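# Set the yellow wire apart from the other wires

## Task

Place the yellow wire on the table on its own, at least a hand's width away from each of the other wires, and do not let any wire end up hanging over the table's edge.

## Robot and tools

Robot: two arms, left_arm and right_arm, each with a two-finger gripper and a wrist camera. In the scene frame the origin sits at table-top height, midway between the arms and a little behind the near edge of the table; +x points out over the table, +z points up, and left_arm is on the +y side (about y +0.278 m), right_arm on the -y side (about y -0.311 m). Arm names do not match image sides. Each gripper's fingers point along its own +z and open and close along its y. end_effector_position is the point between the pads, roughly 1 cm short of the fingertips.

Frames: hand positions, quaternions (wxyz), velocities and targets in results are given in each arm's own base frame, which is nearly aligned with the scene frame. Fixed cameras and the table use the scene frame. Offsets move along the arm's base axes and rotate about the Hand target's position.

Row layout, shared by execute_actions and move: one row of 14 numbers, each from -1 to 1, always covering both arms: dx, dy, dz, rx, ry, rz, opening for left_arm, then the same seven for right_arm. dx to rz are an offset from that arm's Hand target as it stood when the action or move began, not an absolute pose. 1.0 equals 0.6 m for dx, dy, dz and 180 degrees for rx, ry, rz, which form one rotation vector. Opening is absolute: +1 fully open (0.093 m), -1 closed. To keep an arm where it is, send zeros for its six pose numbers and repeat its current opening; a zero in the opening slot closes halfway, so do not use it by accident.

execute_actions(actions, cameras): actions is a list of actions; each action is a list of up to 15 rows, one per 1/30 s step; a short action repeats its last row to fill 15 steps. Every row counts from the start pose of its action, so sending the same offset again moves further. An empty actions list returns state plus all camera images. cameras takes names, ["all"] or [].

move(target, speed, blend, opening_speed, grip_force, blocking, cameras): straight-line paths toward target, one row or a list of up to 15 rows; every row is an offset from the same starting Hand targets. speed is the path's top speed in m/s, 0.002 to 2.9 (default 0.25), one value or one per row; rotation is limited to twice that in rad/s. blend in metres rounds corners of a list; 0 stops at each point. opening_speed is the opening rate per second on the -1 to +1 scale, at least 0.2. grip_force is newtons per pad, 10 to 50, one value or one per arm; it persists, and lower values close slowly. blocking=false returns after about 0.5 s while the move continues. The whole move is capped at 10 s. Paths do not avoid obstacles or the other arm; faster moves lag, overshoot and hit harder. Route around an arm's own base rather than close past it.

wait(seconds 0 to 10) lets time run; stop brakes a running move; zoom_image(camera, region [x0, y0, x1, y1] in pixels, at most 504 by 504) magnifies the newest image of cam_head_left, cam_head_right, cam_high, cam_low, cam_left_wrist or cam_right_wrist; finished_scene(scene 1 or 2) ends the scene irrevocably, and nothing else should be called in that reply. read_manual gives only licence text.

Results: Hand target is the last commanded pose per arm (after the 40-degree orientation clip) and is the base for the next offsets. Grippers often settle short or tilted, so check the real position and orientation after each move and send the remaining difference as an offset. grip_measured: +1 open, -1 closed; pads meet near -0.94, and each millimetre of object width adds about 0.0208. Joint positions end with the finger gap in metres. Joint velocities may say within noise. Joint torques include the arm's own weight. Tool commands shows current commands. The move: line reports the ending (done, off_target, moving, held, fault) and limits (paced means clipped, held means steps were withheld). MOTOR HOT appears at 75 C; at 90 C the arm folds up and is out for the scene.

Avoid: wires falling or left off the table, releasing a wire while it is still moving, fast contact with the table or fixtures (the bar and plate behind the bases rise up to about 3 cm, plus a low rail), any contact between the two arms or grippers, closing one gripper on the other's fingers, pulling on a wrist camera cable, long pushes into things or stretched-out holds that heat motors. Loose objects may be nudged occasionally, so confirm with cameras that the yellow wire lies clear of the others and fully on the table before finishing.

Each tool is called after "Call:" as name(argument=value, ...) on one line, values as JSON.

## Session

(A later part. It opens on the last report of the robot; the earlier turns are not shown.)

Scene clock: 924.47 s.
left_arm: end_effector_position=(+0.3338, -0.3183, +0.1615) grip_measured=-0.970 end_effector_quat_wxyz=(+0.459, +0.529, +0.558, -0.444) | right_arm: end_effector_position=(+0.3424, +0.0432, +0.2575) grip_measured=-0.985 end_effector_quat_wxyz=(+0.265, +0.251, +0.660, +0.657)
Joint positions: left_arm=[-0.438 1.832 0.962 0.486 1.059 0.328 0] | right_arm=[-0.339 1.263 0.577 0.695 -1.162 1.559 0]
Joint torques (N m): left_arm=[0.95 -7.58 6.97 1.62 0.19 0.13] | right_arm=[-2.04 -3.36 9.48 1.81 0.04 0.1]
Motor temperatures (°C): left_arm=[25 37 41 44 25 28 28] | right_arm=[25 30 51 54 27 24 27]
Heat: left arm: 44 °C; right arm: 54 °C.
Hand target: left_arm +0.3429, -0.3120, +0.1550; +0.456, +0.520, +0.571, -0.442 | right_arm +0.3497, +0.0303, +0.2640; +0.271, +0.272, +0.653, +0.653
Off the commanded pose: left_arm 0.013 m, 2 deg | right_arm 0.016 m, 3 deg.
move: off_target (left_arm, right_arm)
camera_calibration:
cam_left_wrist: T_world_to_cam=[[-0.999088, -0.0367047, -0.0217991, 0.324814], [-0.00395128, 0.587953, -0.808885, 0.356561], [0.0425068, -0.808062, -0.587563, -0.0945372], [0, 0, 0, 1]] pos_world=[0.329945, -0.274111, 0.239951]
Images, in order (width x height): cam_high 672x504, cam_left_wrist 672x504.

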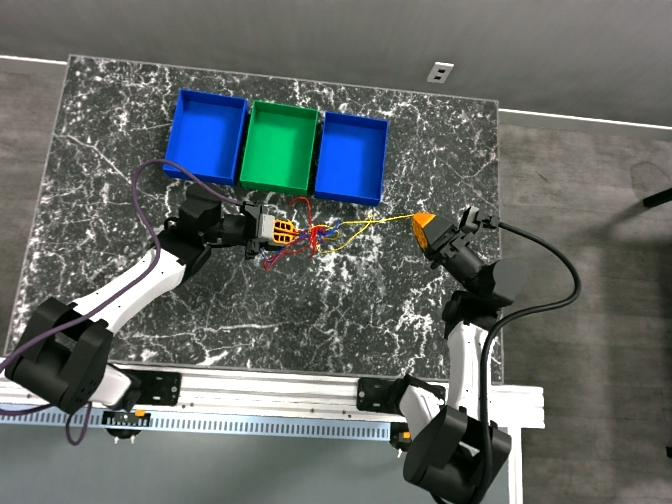

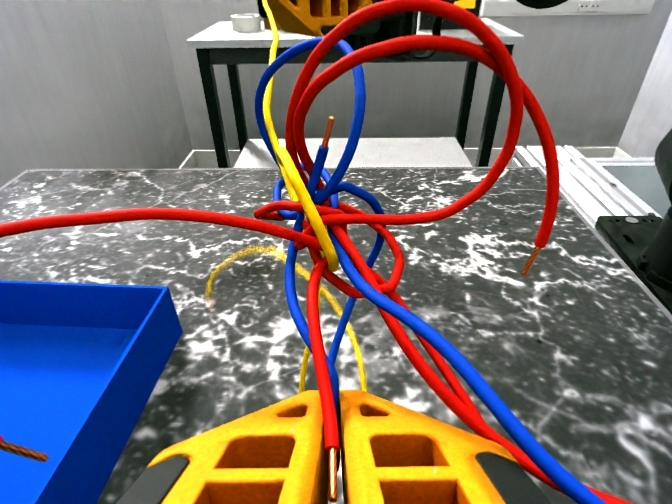

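Call:
move(target=[0,0,0,0,0,0,-1.0,-0.05,-0.2,0.1333,0,0,-0.1667,-1.0], speed=0.2, cameras=["cam_left_wrist","cam_high","cam_right_wrist"])

Call:
zoom_image(camera="cam_left_wrist", region=[100, 50, 500, 450])

Scene clock: 940.43 s.
left_arm: end_effector_position=(+0.3339, -0.3183, +0.1610) grip_measured=-0.970 end_effector_quat_wxyz=(+0.459, +0.529, +0.559, -0.445) | right_arm: end_effector_position=(+0.3170, -0.0650, +0.3244) grip_measured=-0.985 end_effector_quat_wxyz=(+0.378, +0.410, +0.584, +0.590)
Joint positions: left_arm=[-0.438 1.833 0.962 0.486 1.059 0.328 0] | right_arm=[-0.675 1.013 0.744 0.232 -1.063 1.581 0]
Joint torques (N m): left_arm=[0.88 -7.57 6.91 1.64 0.19 0.11] | right_arm=[-2.56 -3.64 11 2.08 0.98 -0.15]
Heat: left arm: 44 °C; right arm: 53 °C.
Hand target: left_arm +0.3429, -0.3120, +0.1550; +0.456, +0.520, +0.571, -0.442 | right_arm +0.3197, -0.0897, +0.3440; +0.431, +0.432, +0.561, +0.560
Off the commanded pose: left_arm 0.013 m, 2 deg | right_arm 0.032 m, 8 deg.
move: off_target (left_arm, right_arm)
camera_calibration:
cam_left_wrist: T_world_to_cam=[[-0.99911, -0.0366724, -0.0208181, 0.32478], [-0.00474968, 0.5884, -0.808556, 0.356462], [0.041901, -0.807738, -0.588051, -0.0944327], [0, 0, 0, 1]] pos_world=[0.330141, -0.274109, 0.23945]
cam_right_wrist: T_world_to_cam=[[-0.0567659, 0.0117276, -0.998319, 0.339124], [-0.767363, 0.639171, 0.0511419, 0.302827], [0.638696, 0.768976, -0.0272837, -0.0565226], [0, 0, 0, 1]] pos_world=[0.28773, -0.154071, 0.321525]
Images, in order (width x height): cam_high 672x504, cam_left_wrist 672x504, cam_right_wrist 672x504.

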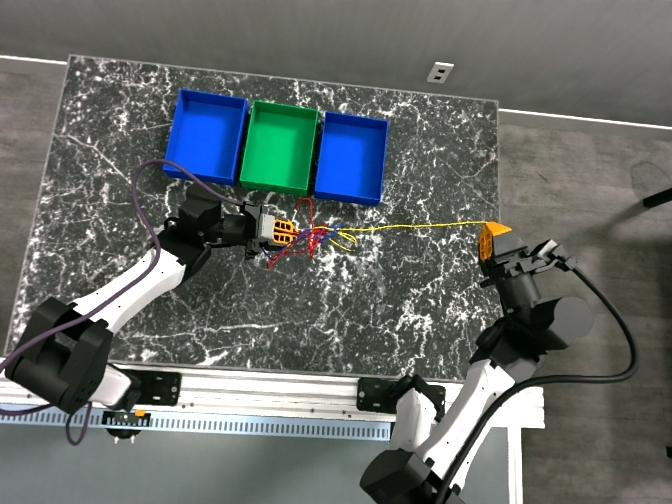

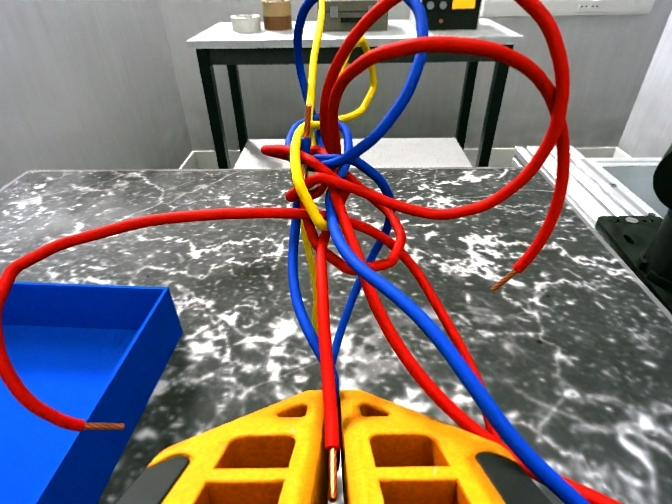

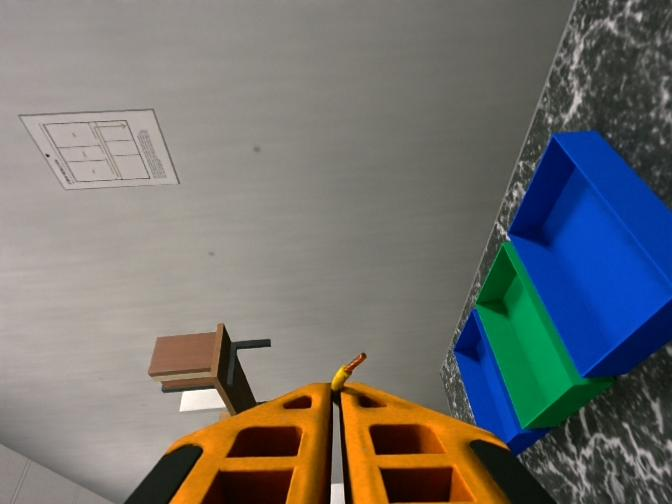

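Scaled by 1.260 from the camera's 672x504 image, which has a finer 960x720 frame.

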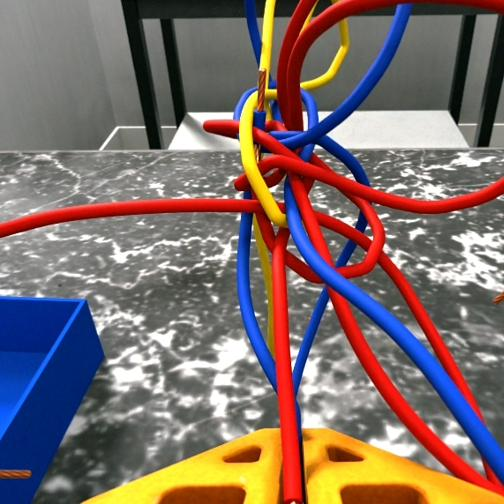

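Call:
move(target=[0,0.2333,0.0333,0,0,0,-1.0,-0.03,-0.08,0.05,0,0,-0.05,-1.0], speed=0.2, cameras=["cam_left_wrist","cam_high"])

Call:
zoom_image(camera="cam_left_wrist", region=[100, 50, 500, 450])

Scene clock: 959.03 s.
left_arm: end_effector_position=(+0.3312, -0.1824, +0.1775) grip_measured=-0.970 end_effector_quat_wxyz=(+0.454, +0.524, +0.559, -0.455) | right_arm: end_effector_position=(+0.3005, -0.1122, +0.3629) grip_measured=-0.985 end_effector_quat_wxyz=(+0.434, +0.449, +0.549, +0.555)
Joint positions: left_arm=[-0.051 1.737 1.088 -0.485 1.378 1.092 0] | right_arm=[-0.831 1.001 0.876 0.113 -1.053 1.581 0]
Joint torques (N m): left_arm=[1.68 -6.2 8.57 0.74 0.4 0.3] | right_arm=[-2.21 -1.37 10.17 2.09 0.97 -0.15]
Heat: left arm: 44 °C; right arm: 53 °C.
Hand target: left_arm +0.3429, -0.1720, +0.1750; +0.456, +0.520, +0.571, -0.442 | right_arm +0.3017, -0.1377, +0.3740; +0.473, +0.474, +0.525, +0.525
Off the commanded pose: left_arm 0.016 m, 2 deg | right_arm 0.028 m, 7 deg.
move: off_target (left_arm, right_arm)
camera_calibration:
cam_left_wrist: T_world_to_cam=[[-0.999562, -0.0295628, 0.000980012, 0.325078], [-0.0179334, 0.57934, -0.814889, 0.293694], [0.0235227, -0.81455, -0.579616, 0.0284745], [0, 0, 0, 1]] pos_world=[0.329532, -0.137344, 0.255513]
Images, in order (width x height): cam_high 672x504, cam_left_wrist 672x504.

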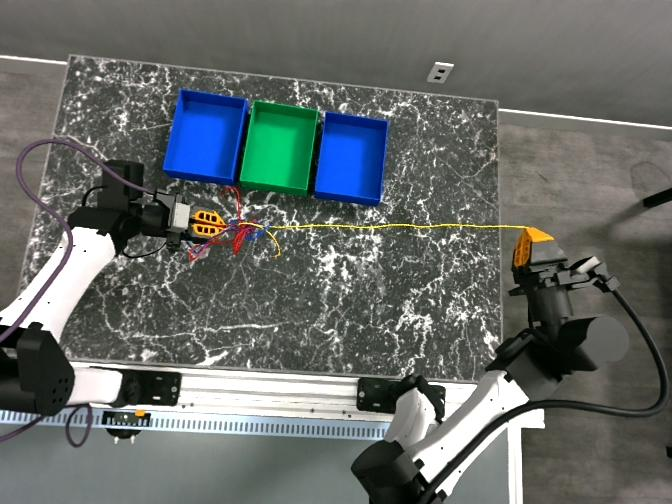

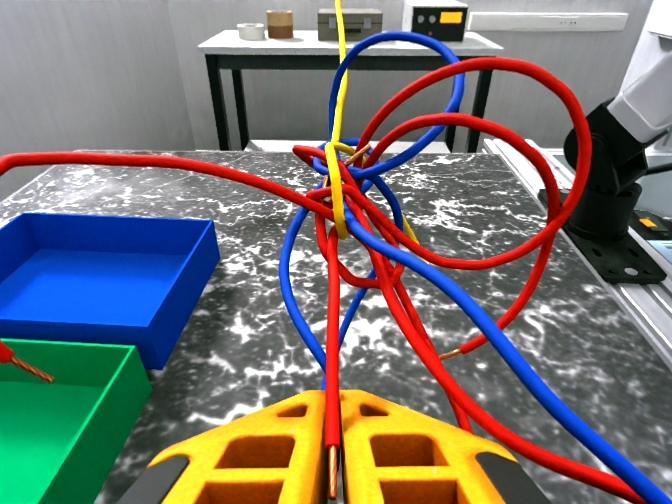

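Scaled by 1.260 from the camera's 672x504 image, which has a finer 960x720 frame.

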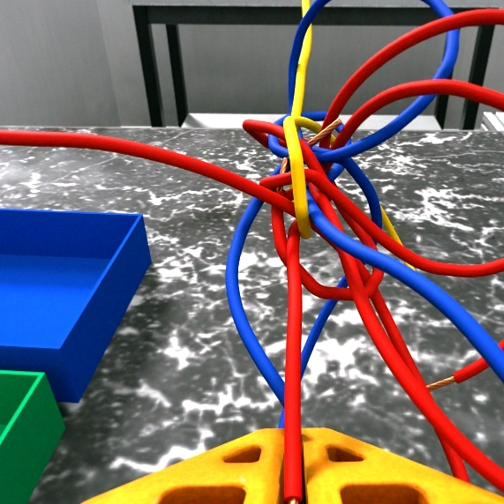

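Call:
move(target=[0,0.1167,0.0,0,0,0.1667,-1.0,-0.03,-0.04,0.05,0,0,-0.05,-1.0], speed=0.25, cameras=["cam_left_wrist","cam_high"])

Call:
zoom_image(camera="cam_left_wrist", region=[100, 50, 500, 450])

Scene clock: 983.13 s.
left_arm: end_effector_position=(+0.3369, -0.1078, +0.1681) grip_measured=-0.970 end_effector_quat_wxyz=(+0.535, +0.356, +0.689, -0.336) | right_arm: end_effector_position=(+0.2888, -0.1528, +0.3949) grip_measured=-0.985 end_effector_quat_wxyz=(+0.497, +0.502, +0.498, +0.503)
Joint positions: left_arm=[0.135 1.413 0.597 0.327 1.126 0.365 0] | right_arm=[-0.905 0.993 0.994 -0.001 -0.907 1.581 0]
Joint torques (N m): left_arm=[-0.14 -6.99 5.9 2.02 -0.09 0.09] | right_arm=[-0.94 -2.48 9.85 1.89 0.42 -0.15]
Heat: left arm: 42 °C; right arm: 53 °C.
Hand target: left_arm +0.3429, -0.1020, +0.1750; +0.555, +0.354, +0.686, -0.308 | right_arm +0.2837, -0.1616, +0.4040; +0.513, +0.514, +0.486, +0.486
Off the commanded pose: left_arm 0.011 m, 4 deg | right_arm 0.014 m, 3 deg.
move: off_target (left_arm, right_arm)
camera_calibration:
cam_left_wrist: T_world_to_cam=[[-0.856115, -0.514437, 0.0492185, 0.224275], [-0.344314, 0.49678, -0.796654, 0.340989], [0.385378, -0.698974, -0.602428, -0.0219842], [0, 0, 0, 1]] pos_world=[0.317884, -0.0693877, 0.247368]
Images, in order (width x height): cam_high 672x504, cam_left_wrist 672x504.

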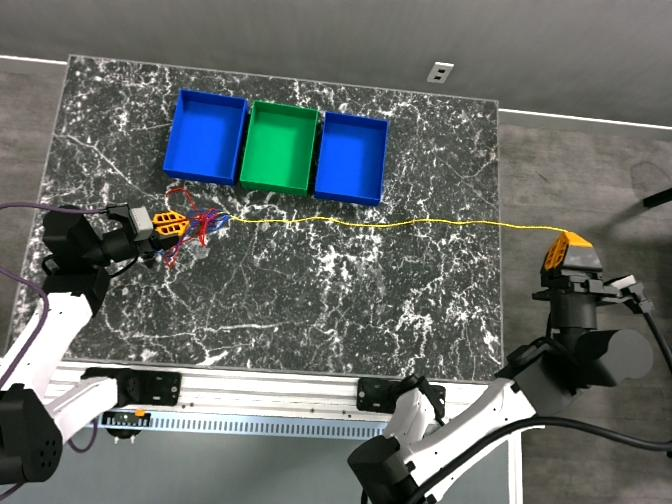

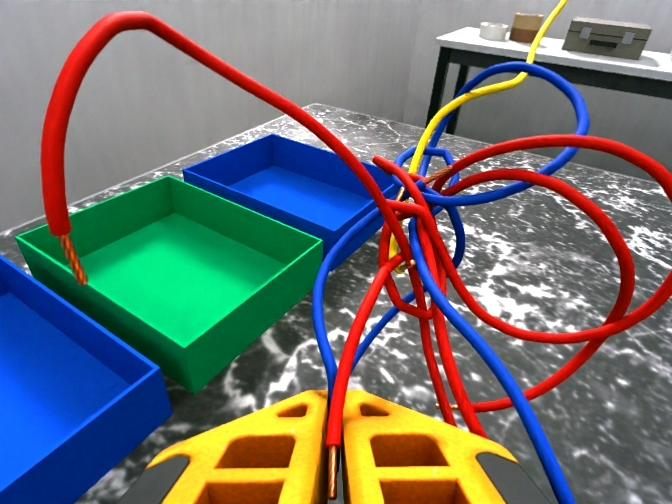

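Scaled by 1.260 from the camera's 672x504 image, which has a finer 960x720 frame.

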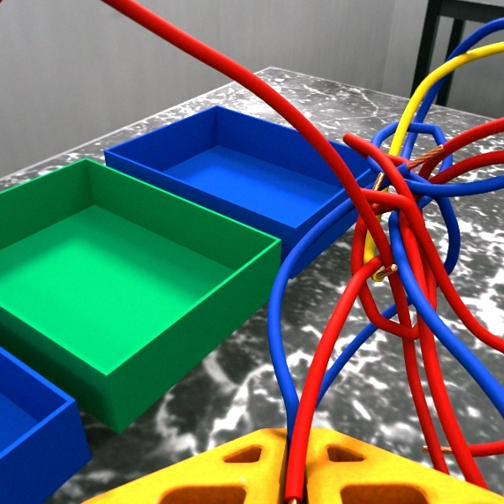

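Call:
move(target=[-0.05,0.1,0.0,0,0,0.08,-1.0,-0.03,-0.05,0.05,0,0,-0.04,-1.0], speed=0.25, cameras=["cam_left_wrist","cam_high"])

Scene clock: 992.63 s.
left_arm: end_effector_position=(+0.3123, -0.0444, +0.1732) grip_measured=-0.970 end_effector_quat_wxyz=(+0.585, +0.270, +0.723, -0.249) | right_arm: end_effector_position=(+0.2692, -0.1868, +0.4301) grip_measured=-0.985 end_effector_quat_wxyz=(+0.541, +0.532, +0.459, +0.462)
Joint positions: left_arm=[0.346 1.163 0.424 0.327 1.07 0.321 0] | right_arm=[-1.003 1.016 1.135 -0.1 -0.85 1.581 0]
Joint torques (N m): left_arm=[0.08 -4.7 6.16 1.73 -0.01 0.11] | right_arm=[-0.64 -1.74 9.44 1.93 0.08 -0.16]
Heat: left arm: 43 °C; right arm: 52 °C.
Hand target: left_arm +0.3129, -0.0420, +0.1750; +0.589, +0.266, +0.725, -0.236 | right_arm +0.2657, -0.1917, +0.4339; +0.542, +0.544, +0.453, +0.453
Off the commanded pose: left_arm 0.003 m, 2 deg | right_arm 0.007 m, 2 deg.
move: done
camera_calibration:
cam_left_wrist: T_world_to_cam=[[-0.688313, -0.725319, 0.0117289, 0.180313], [-0.438029, 0.402684, -0.803727, 0.331304], [0.578235, -0.558353, -0.594883, -0.0203509], [0, 0, 0, 1]] pos_world=[0.281, -0.0139893, 0.252057]
Images, in order (width x height): cam_high 672x504, cam_left_wrist 672x504.

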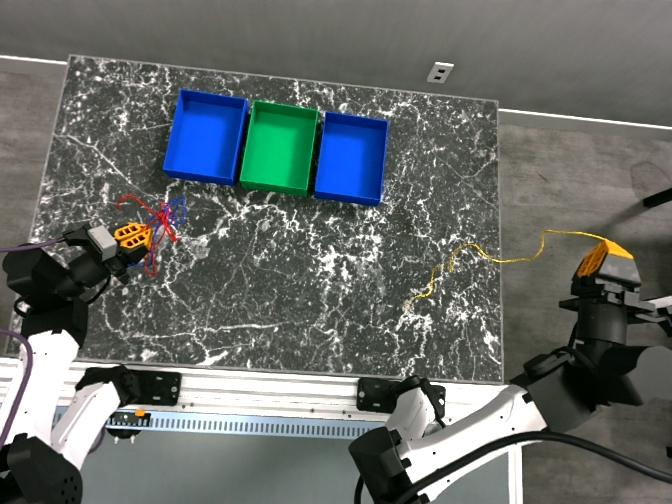

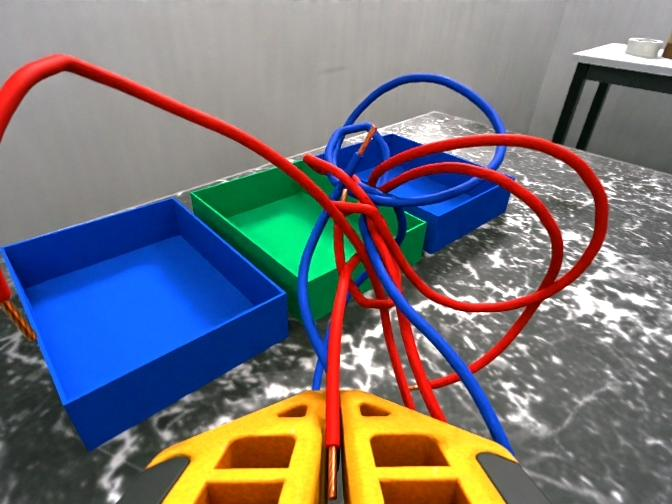

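Call:
move(target=[[-0.025,0.01,-0.1,0.019,0.02,0,-1.0,0.2452,0.1715,-0.361,-0.228,0.108,0.065,-1.0],[-0.0465,0.02,-0.2167,0.0382,0.0403,0,-1.0,0.4822,0.2378,-0.6165,-0.4563,0.2158,0.1307,-1.0]], speed=0.35, blend=[0.04,0], cameras=["cam_left_wrist","cam_high","cam_right_wrist"])

Scene clock: 1132.50 s.
left_arm: end_effector_position=(+0.2798, -0.0347, +0.0456) grip_measured=-0.970 end_effector_quat_wxyz=(+0.516, +0.277, +0.776, -0.233) | right_arm: end_effector_position=(+0.5461, -0.0448, +0.0565) grip_measured=-0.985 end_effector_quat_wxyz=(+0.485, +0.081, +0.870, -0.036)
Joint positions: left_arm=[0.42 1.51 0.226 0.485 1.046 0.644 0] | right_arm=[-0.052 2.076 1.147 0.372 0.098 0.08 0]
Joint torques (N m): left_arm=[0.12 -2.99 4.3 1.88 0.15 0.28] | right_arm=[0.66 -9.03 8.18 2.7 0.12 -0.16]
Motor temperatures (°C): left_arm=[25 33 38 44 25 28 29] | right_arm=[25 29 52 47 27 25 28]
Heat: left arm: 44 °C; right arm: 52 °C.
Hand target: left_arm +0.2850, -0.0300, +0.0450; +0.525, +0.285, +0.774, -0.209 | right_arm +0.5550, -0.0490, +0.0641; +0.498, +0.078, +0.862, -0.046
Off the commanded pose: left_arm 0.007 m, 3 deg | right_arm 0.012 m, 2 deg.
move: off_target (left_arm, right_arm)
camera_calibration:
cam_left_wrist: T_world_to_cam=[[-0.681767, -0.730128, 0.0458954, 0.162895], [-0.551557, 0.471782, -0.687901, 0.239524], [0.480603, -0.494302, -0.724352, -0.0366718], [0, 0, 0, 1]] pos_world=[0.260792, -0.012196, 0.13073]
cam_right_wrist: T_world_to_cam=[[-0.19616, -0.980536, 0.00844184, 0.0591276], [-0.847336, 0.165167, -0.50472, 0.533275], [0.493501, -0.106159, -0.863242, -0.138475], [0, 0, 0, 1]] pos_world=[0.531799, -0.0448032, 0.149118]
Images, in order (width x height): cam_high 672x504, cam_left_wrist 672x504, cam_right_wrist 672x504.

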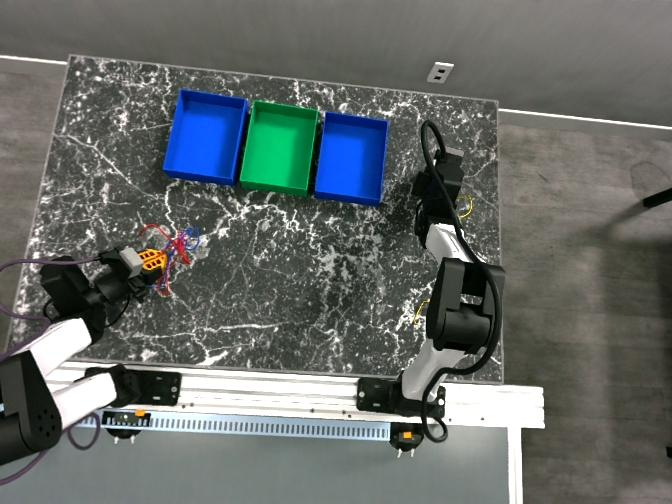

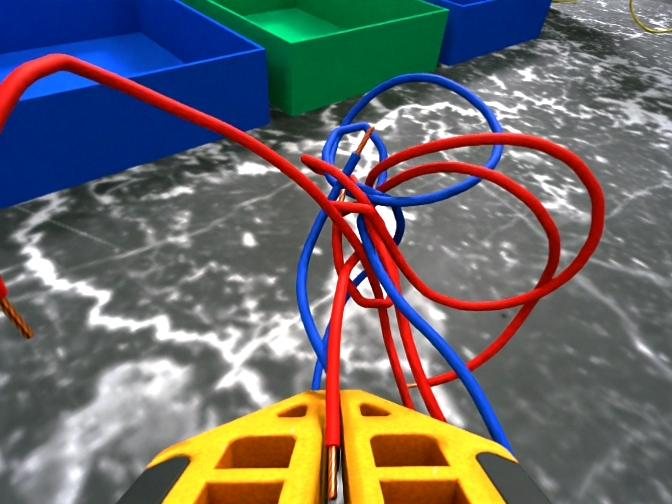

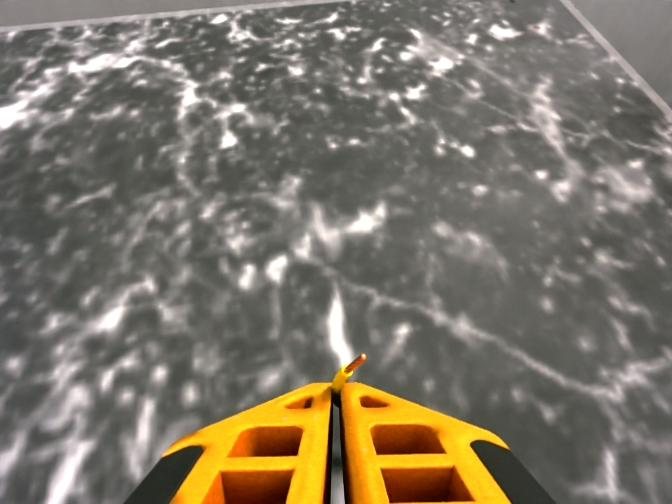

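Call:
move(target=[[0,0,0,0,0,0,-1.0,0.0833,0,0,0,0,0,-1.0],[0,0,0,0,0,0,0.3,0.0833,0,0,0,0,0,0.0],[-0.09,0.085,0.05,0,0,0,0.3,-0.03,0.02,0.0667,0,0,0,0.0]], speed=[0.12,0.12,0.15], cameras=["cam_left_wrist","cam_high","cam_right_wrist"])

Scene clock: 1163.10 s.
left_arm: end_effector_position=(+0.2261, +0.0155, +0.0698) grip_measured=+0.297 end_effector_quat_wxyz=(+0.520, +0.276, +0.779, -0.217) | right_arm: end_effector_position=(+0.5436, -0.0348, +0.0974) grip_measured=-0.002 end_effector_quat_wxyz=(+0.505, +0.076, +0.859, -0.040)
Joint positions: left_arm=[0.832 1.399 0.429 -0.594 1.197 1.509 0.059] | right_arm=[-0.026 1.978 1.149 0.316 0.124 0.079 0.045]
Joint torques (N m): left_arm=[0.24 -2.41 7.21 0.33 0.65 0.31] | right_arm=[0.72 -12.62 5.72 2.1 0.11 -0.05]
Motor temperatures (°C): left_arm=[25 32 37 44 25 28 28] | right_arm=[25 35 53 49 27 25 28]
Heat: left arm: 44 °C; right arm: 53 °C.
Hand target: left_arm +0.2310, +0.0210, +0.0750; +0.525, +0.285, +0.774, -0.209 | right_arm +0.5370, -0.0370, +0.1041; +0.498, +0.078, +0.862, -0.046
Off the commanded pose: left_arm 0.009 m, 2 deg | right_arm 0.010 m, 1 deg.
move: done; target 2's new opening was sent with left_arm's hand 0.007 m and 3 deg from that target
camera_calibration:
cam_left_wrist: T_world_to_cam=[[-0.666596, -0.745124, 0.0209578, 0.160354], [-0.553374, 0.475826, -0.683643, 0.202909], [0.499427, -0.467311, -0.729516, 0.0271698], [0, 0, 0, 1]] pos_world=[0.205607, 0.0356311, 0.155177]
cam_right_wrist: T_world_to_cam=[[-0.192473, -0.981191, 0.01479, 0.0655312], [-0.825465, 0.153739, -0.543113, 0.541625], [0.530624, -0.116743, -0.839529, -0.123671], [0, 0, 0, 1]] pos_world=[0.525328, -0.0334081, 0.189369]
Images, in order (width x height): cam_high 672x504, cam_left_wrist 672x504, cam_right_wrist 672x504.

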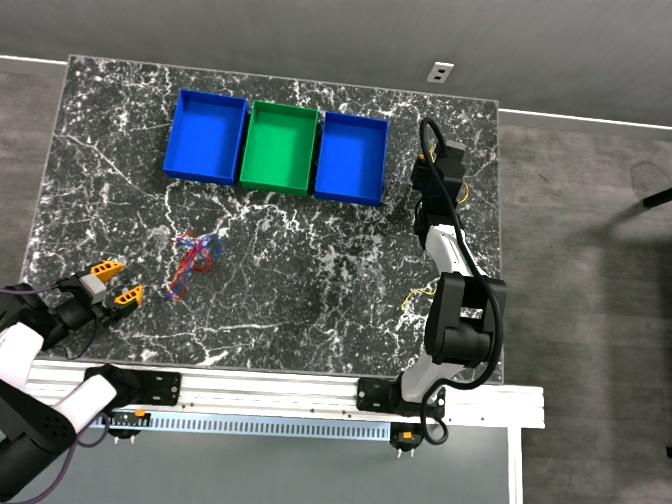

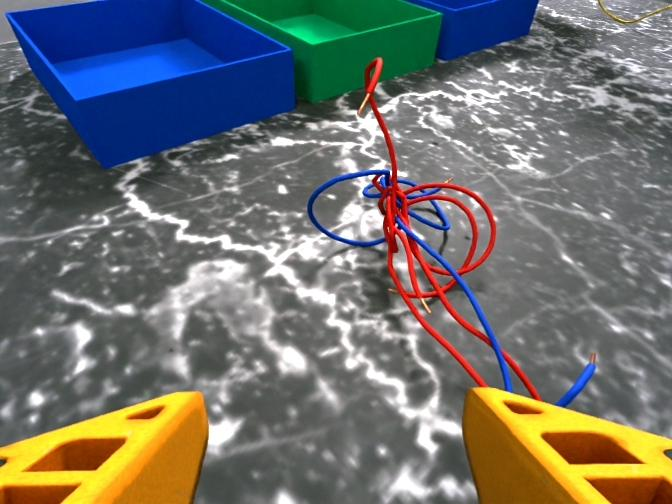

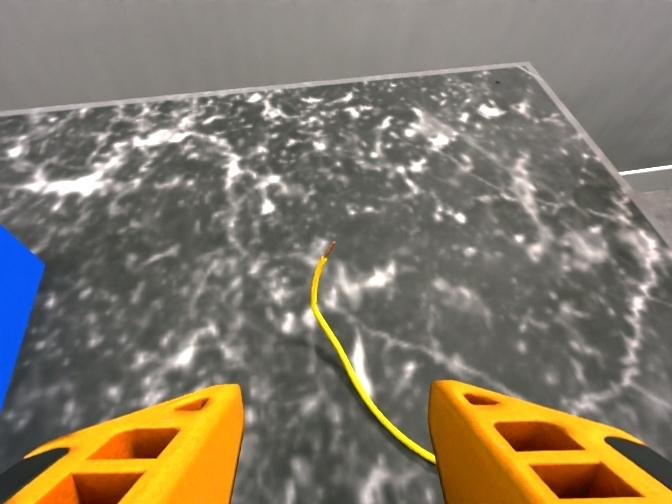

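Call:
move(target=[0,0,0,0,0,0,0.3,-0.2,0.1,0.2,0,0,0,0.0], speed=0.3, cameras=["cam_high","cam_head_right"])

Scene clock: 1175.37 s.
left_arm: end_effector_position=(+0.2259, +0.0153, +0.0698) grip_measured=+0.297 end_effector_quat_wxyz=(+0.520, +0.276, +0.779, -0.217) | right_arm: end_effector_position=(+0.4217, +0.0257, +0.2227) grip_measured=-0.002 end_effector_quat_wxyz=(+0.507, +0.068, +0.858, -0.043)
Joint positions: left_arm=[0.832 1.399 0.429 -0.596 1.197 1.511 0.059] | right_arm=[0.178 1.366 1.003 -0.166 0.298 0.164 0.045]
Joint torques (N m): left_arm=[0.25 -2.35 7.21 0.32 0.66 0.31] | right_arm=[0.95 -6.24 8.1 1.96 0.18 0.22]
Heat: left arm: 41 °C; right arm: 52 °C.
Hand target: left_arm +0.2310, +0.0210, +0.0750; +0.525, +0.285, +0.774, -0.209 | right_arm +0.4170, +0.0230, +0.2241; +0.498, +0.078, +0.862, -0.045
Off the commanded pose: left_arm 0.009 m, 2 deg | right_arm 0.006 m, 2 deg.
move: done
Images, in order (width x height): cam_head_right 672x504, cam_high 672x504.

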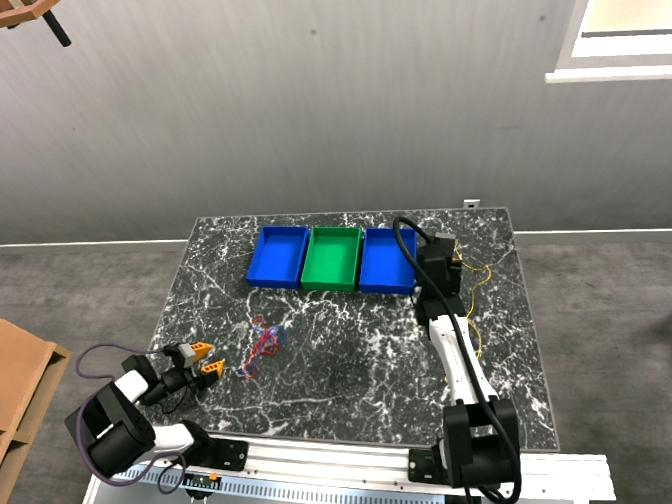

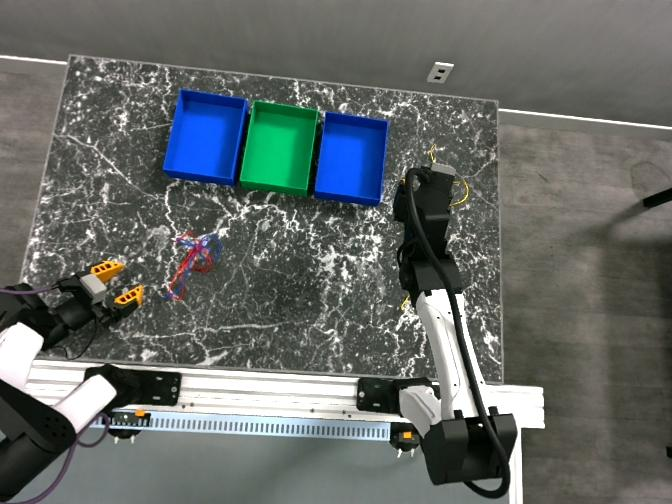

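Call:
finished_scene(scene=2)

The scene is finished: the task was done.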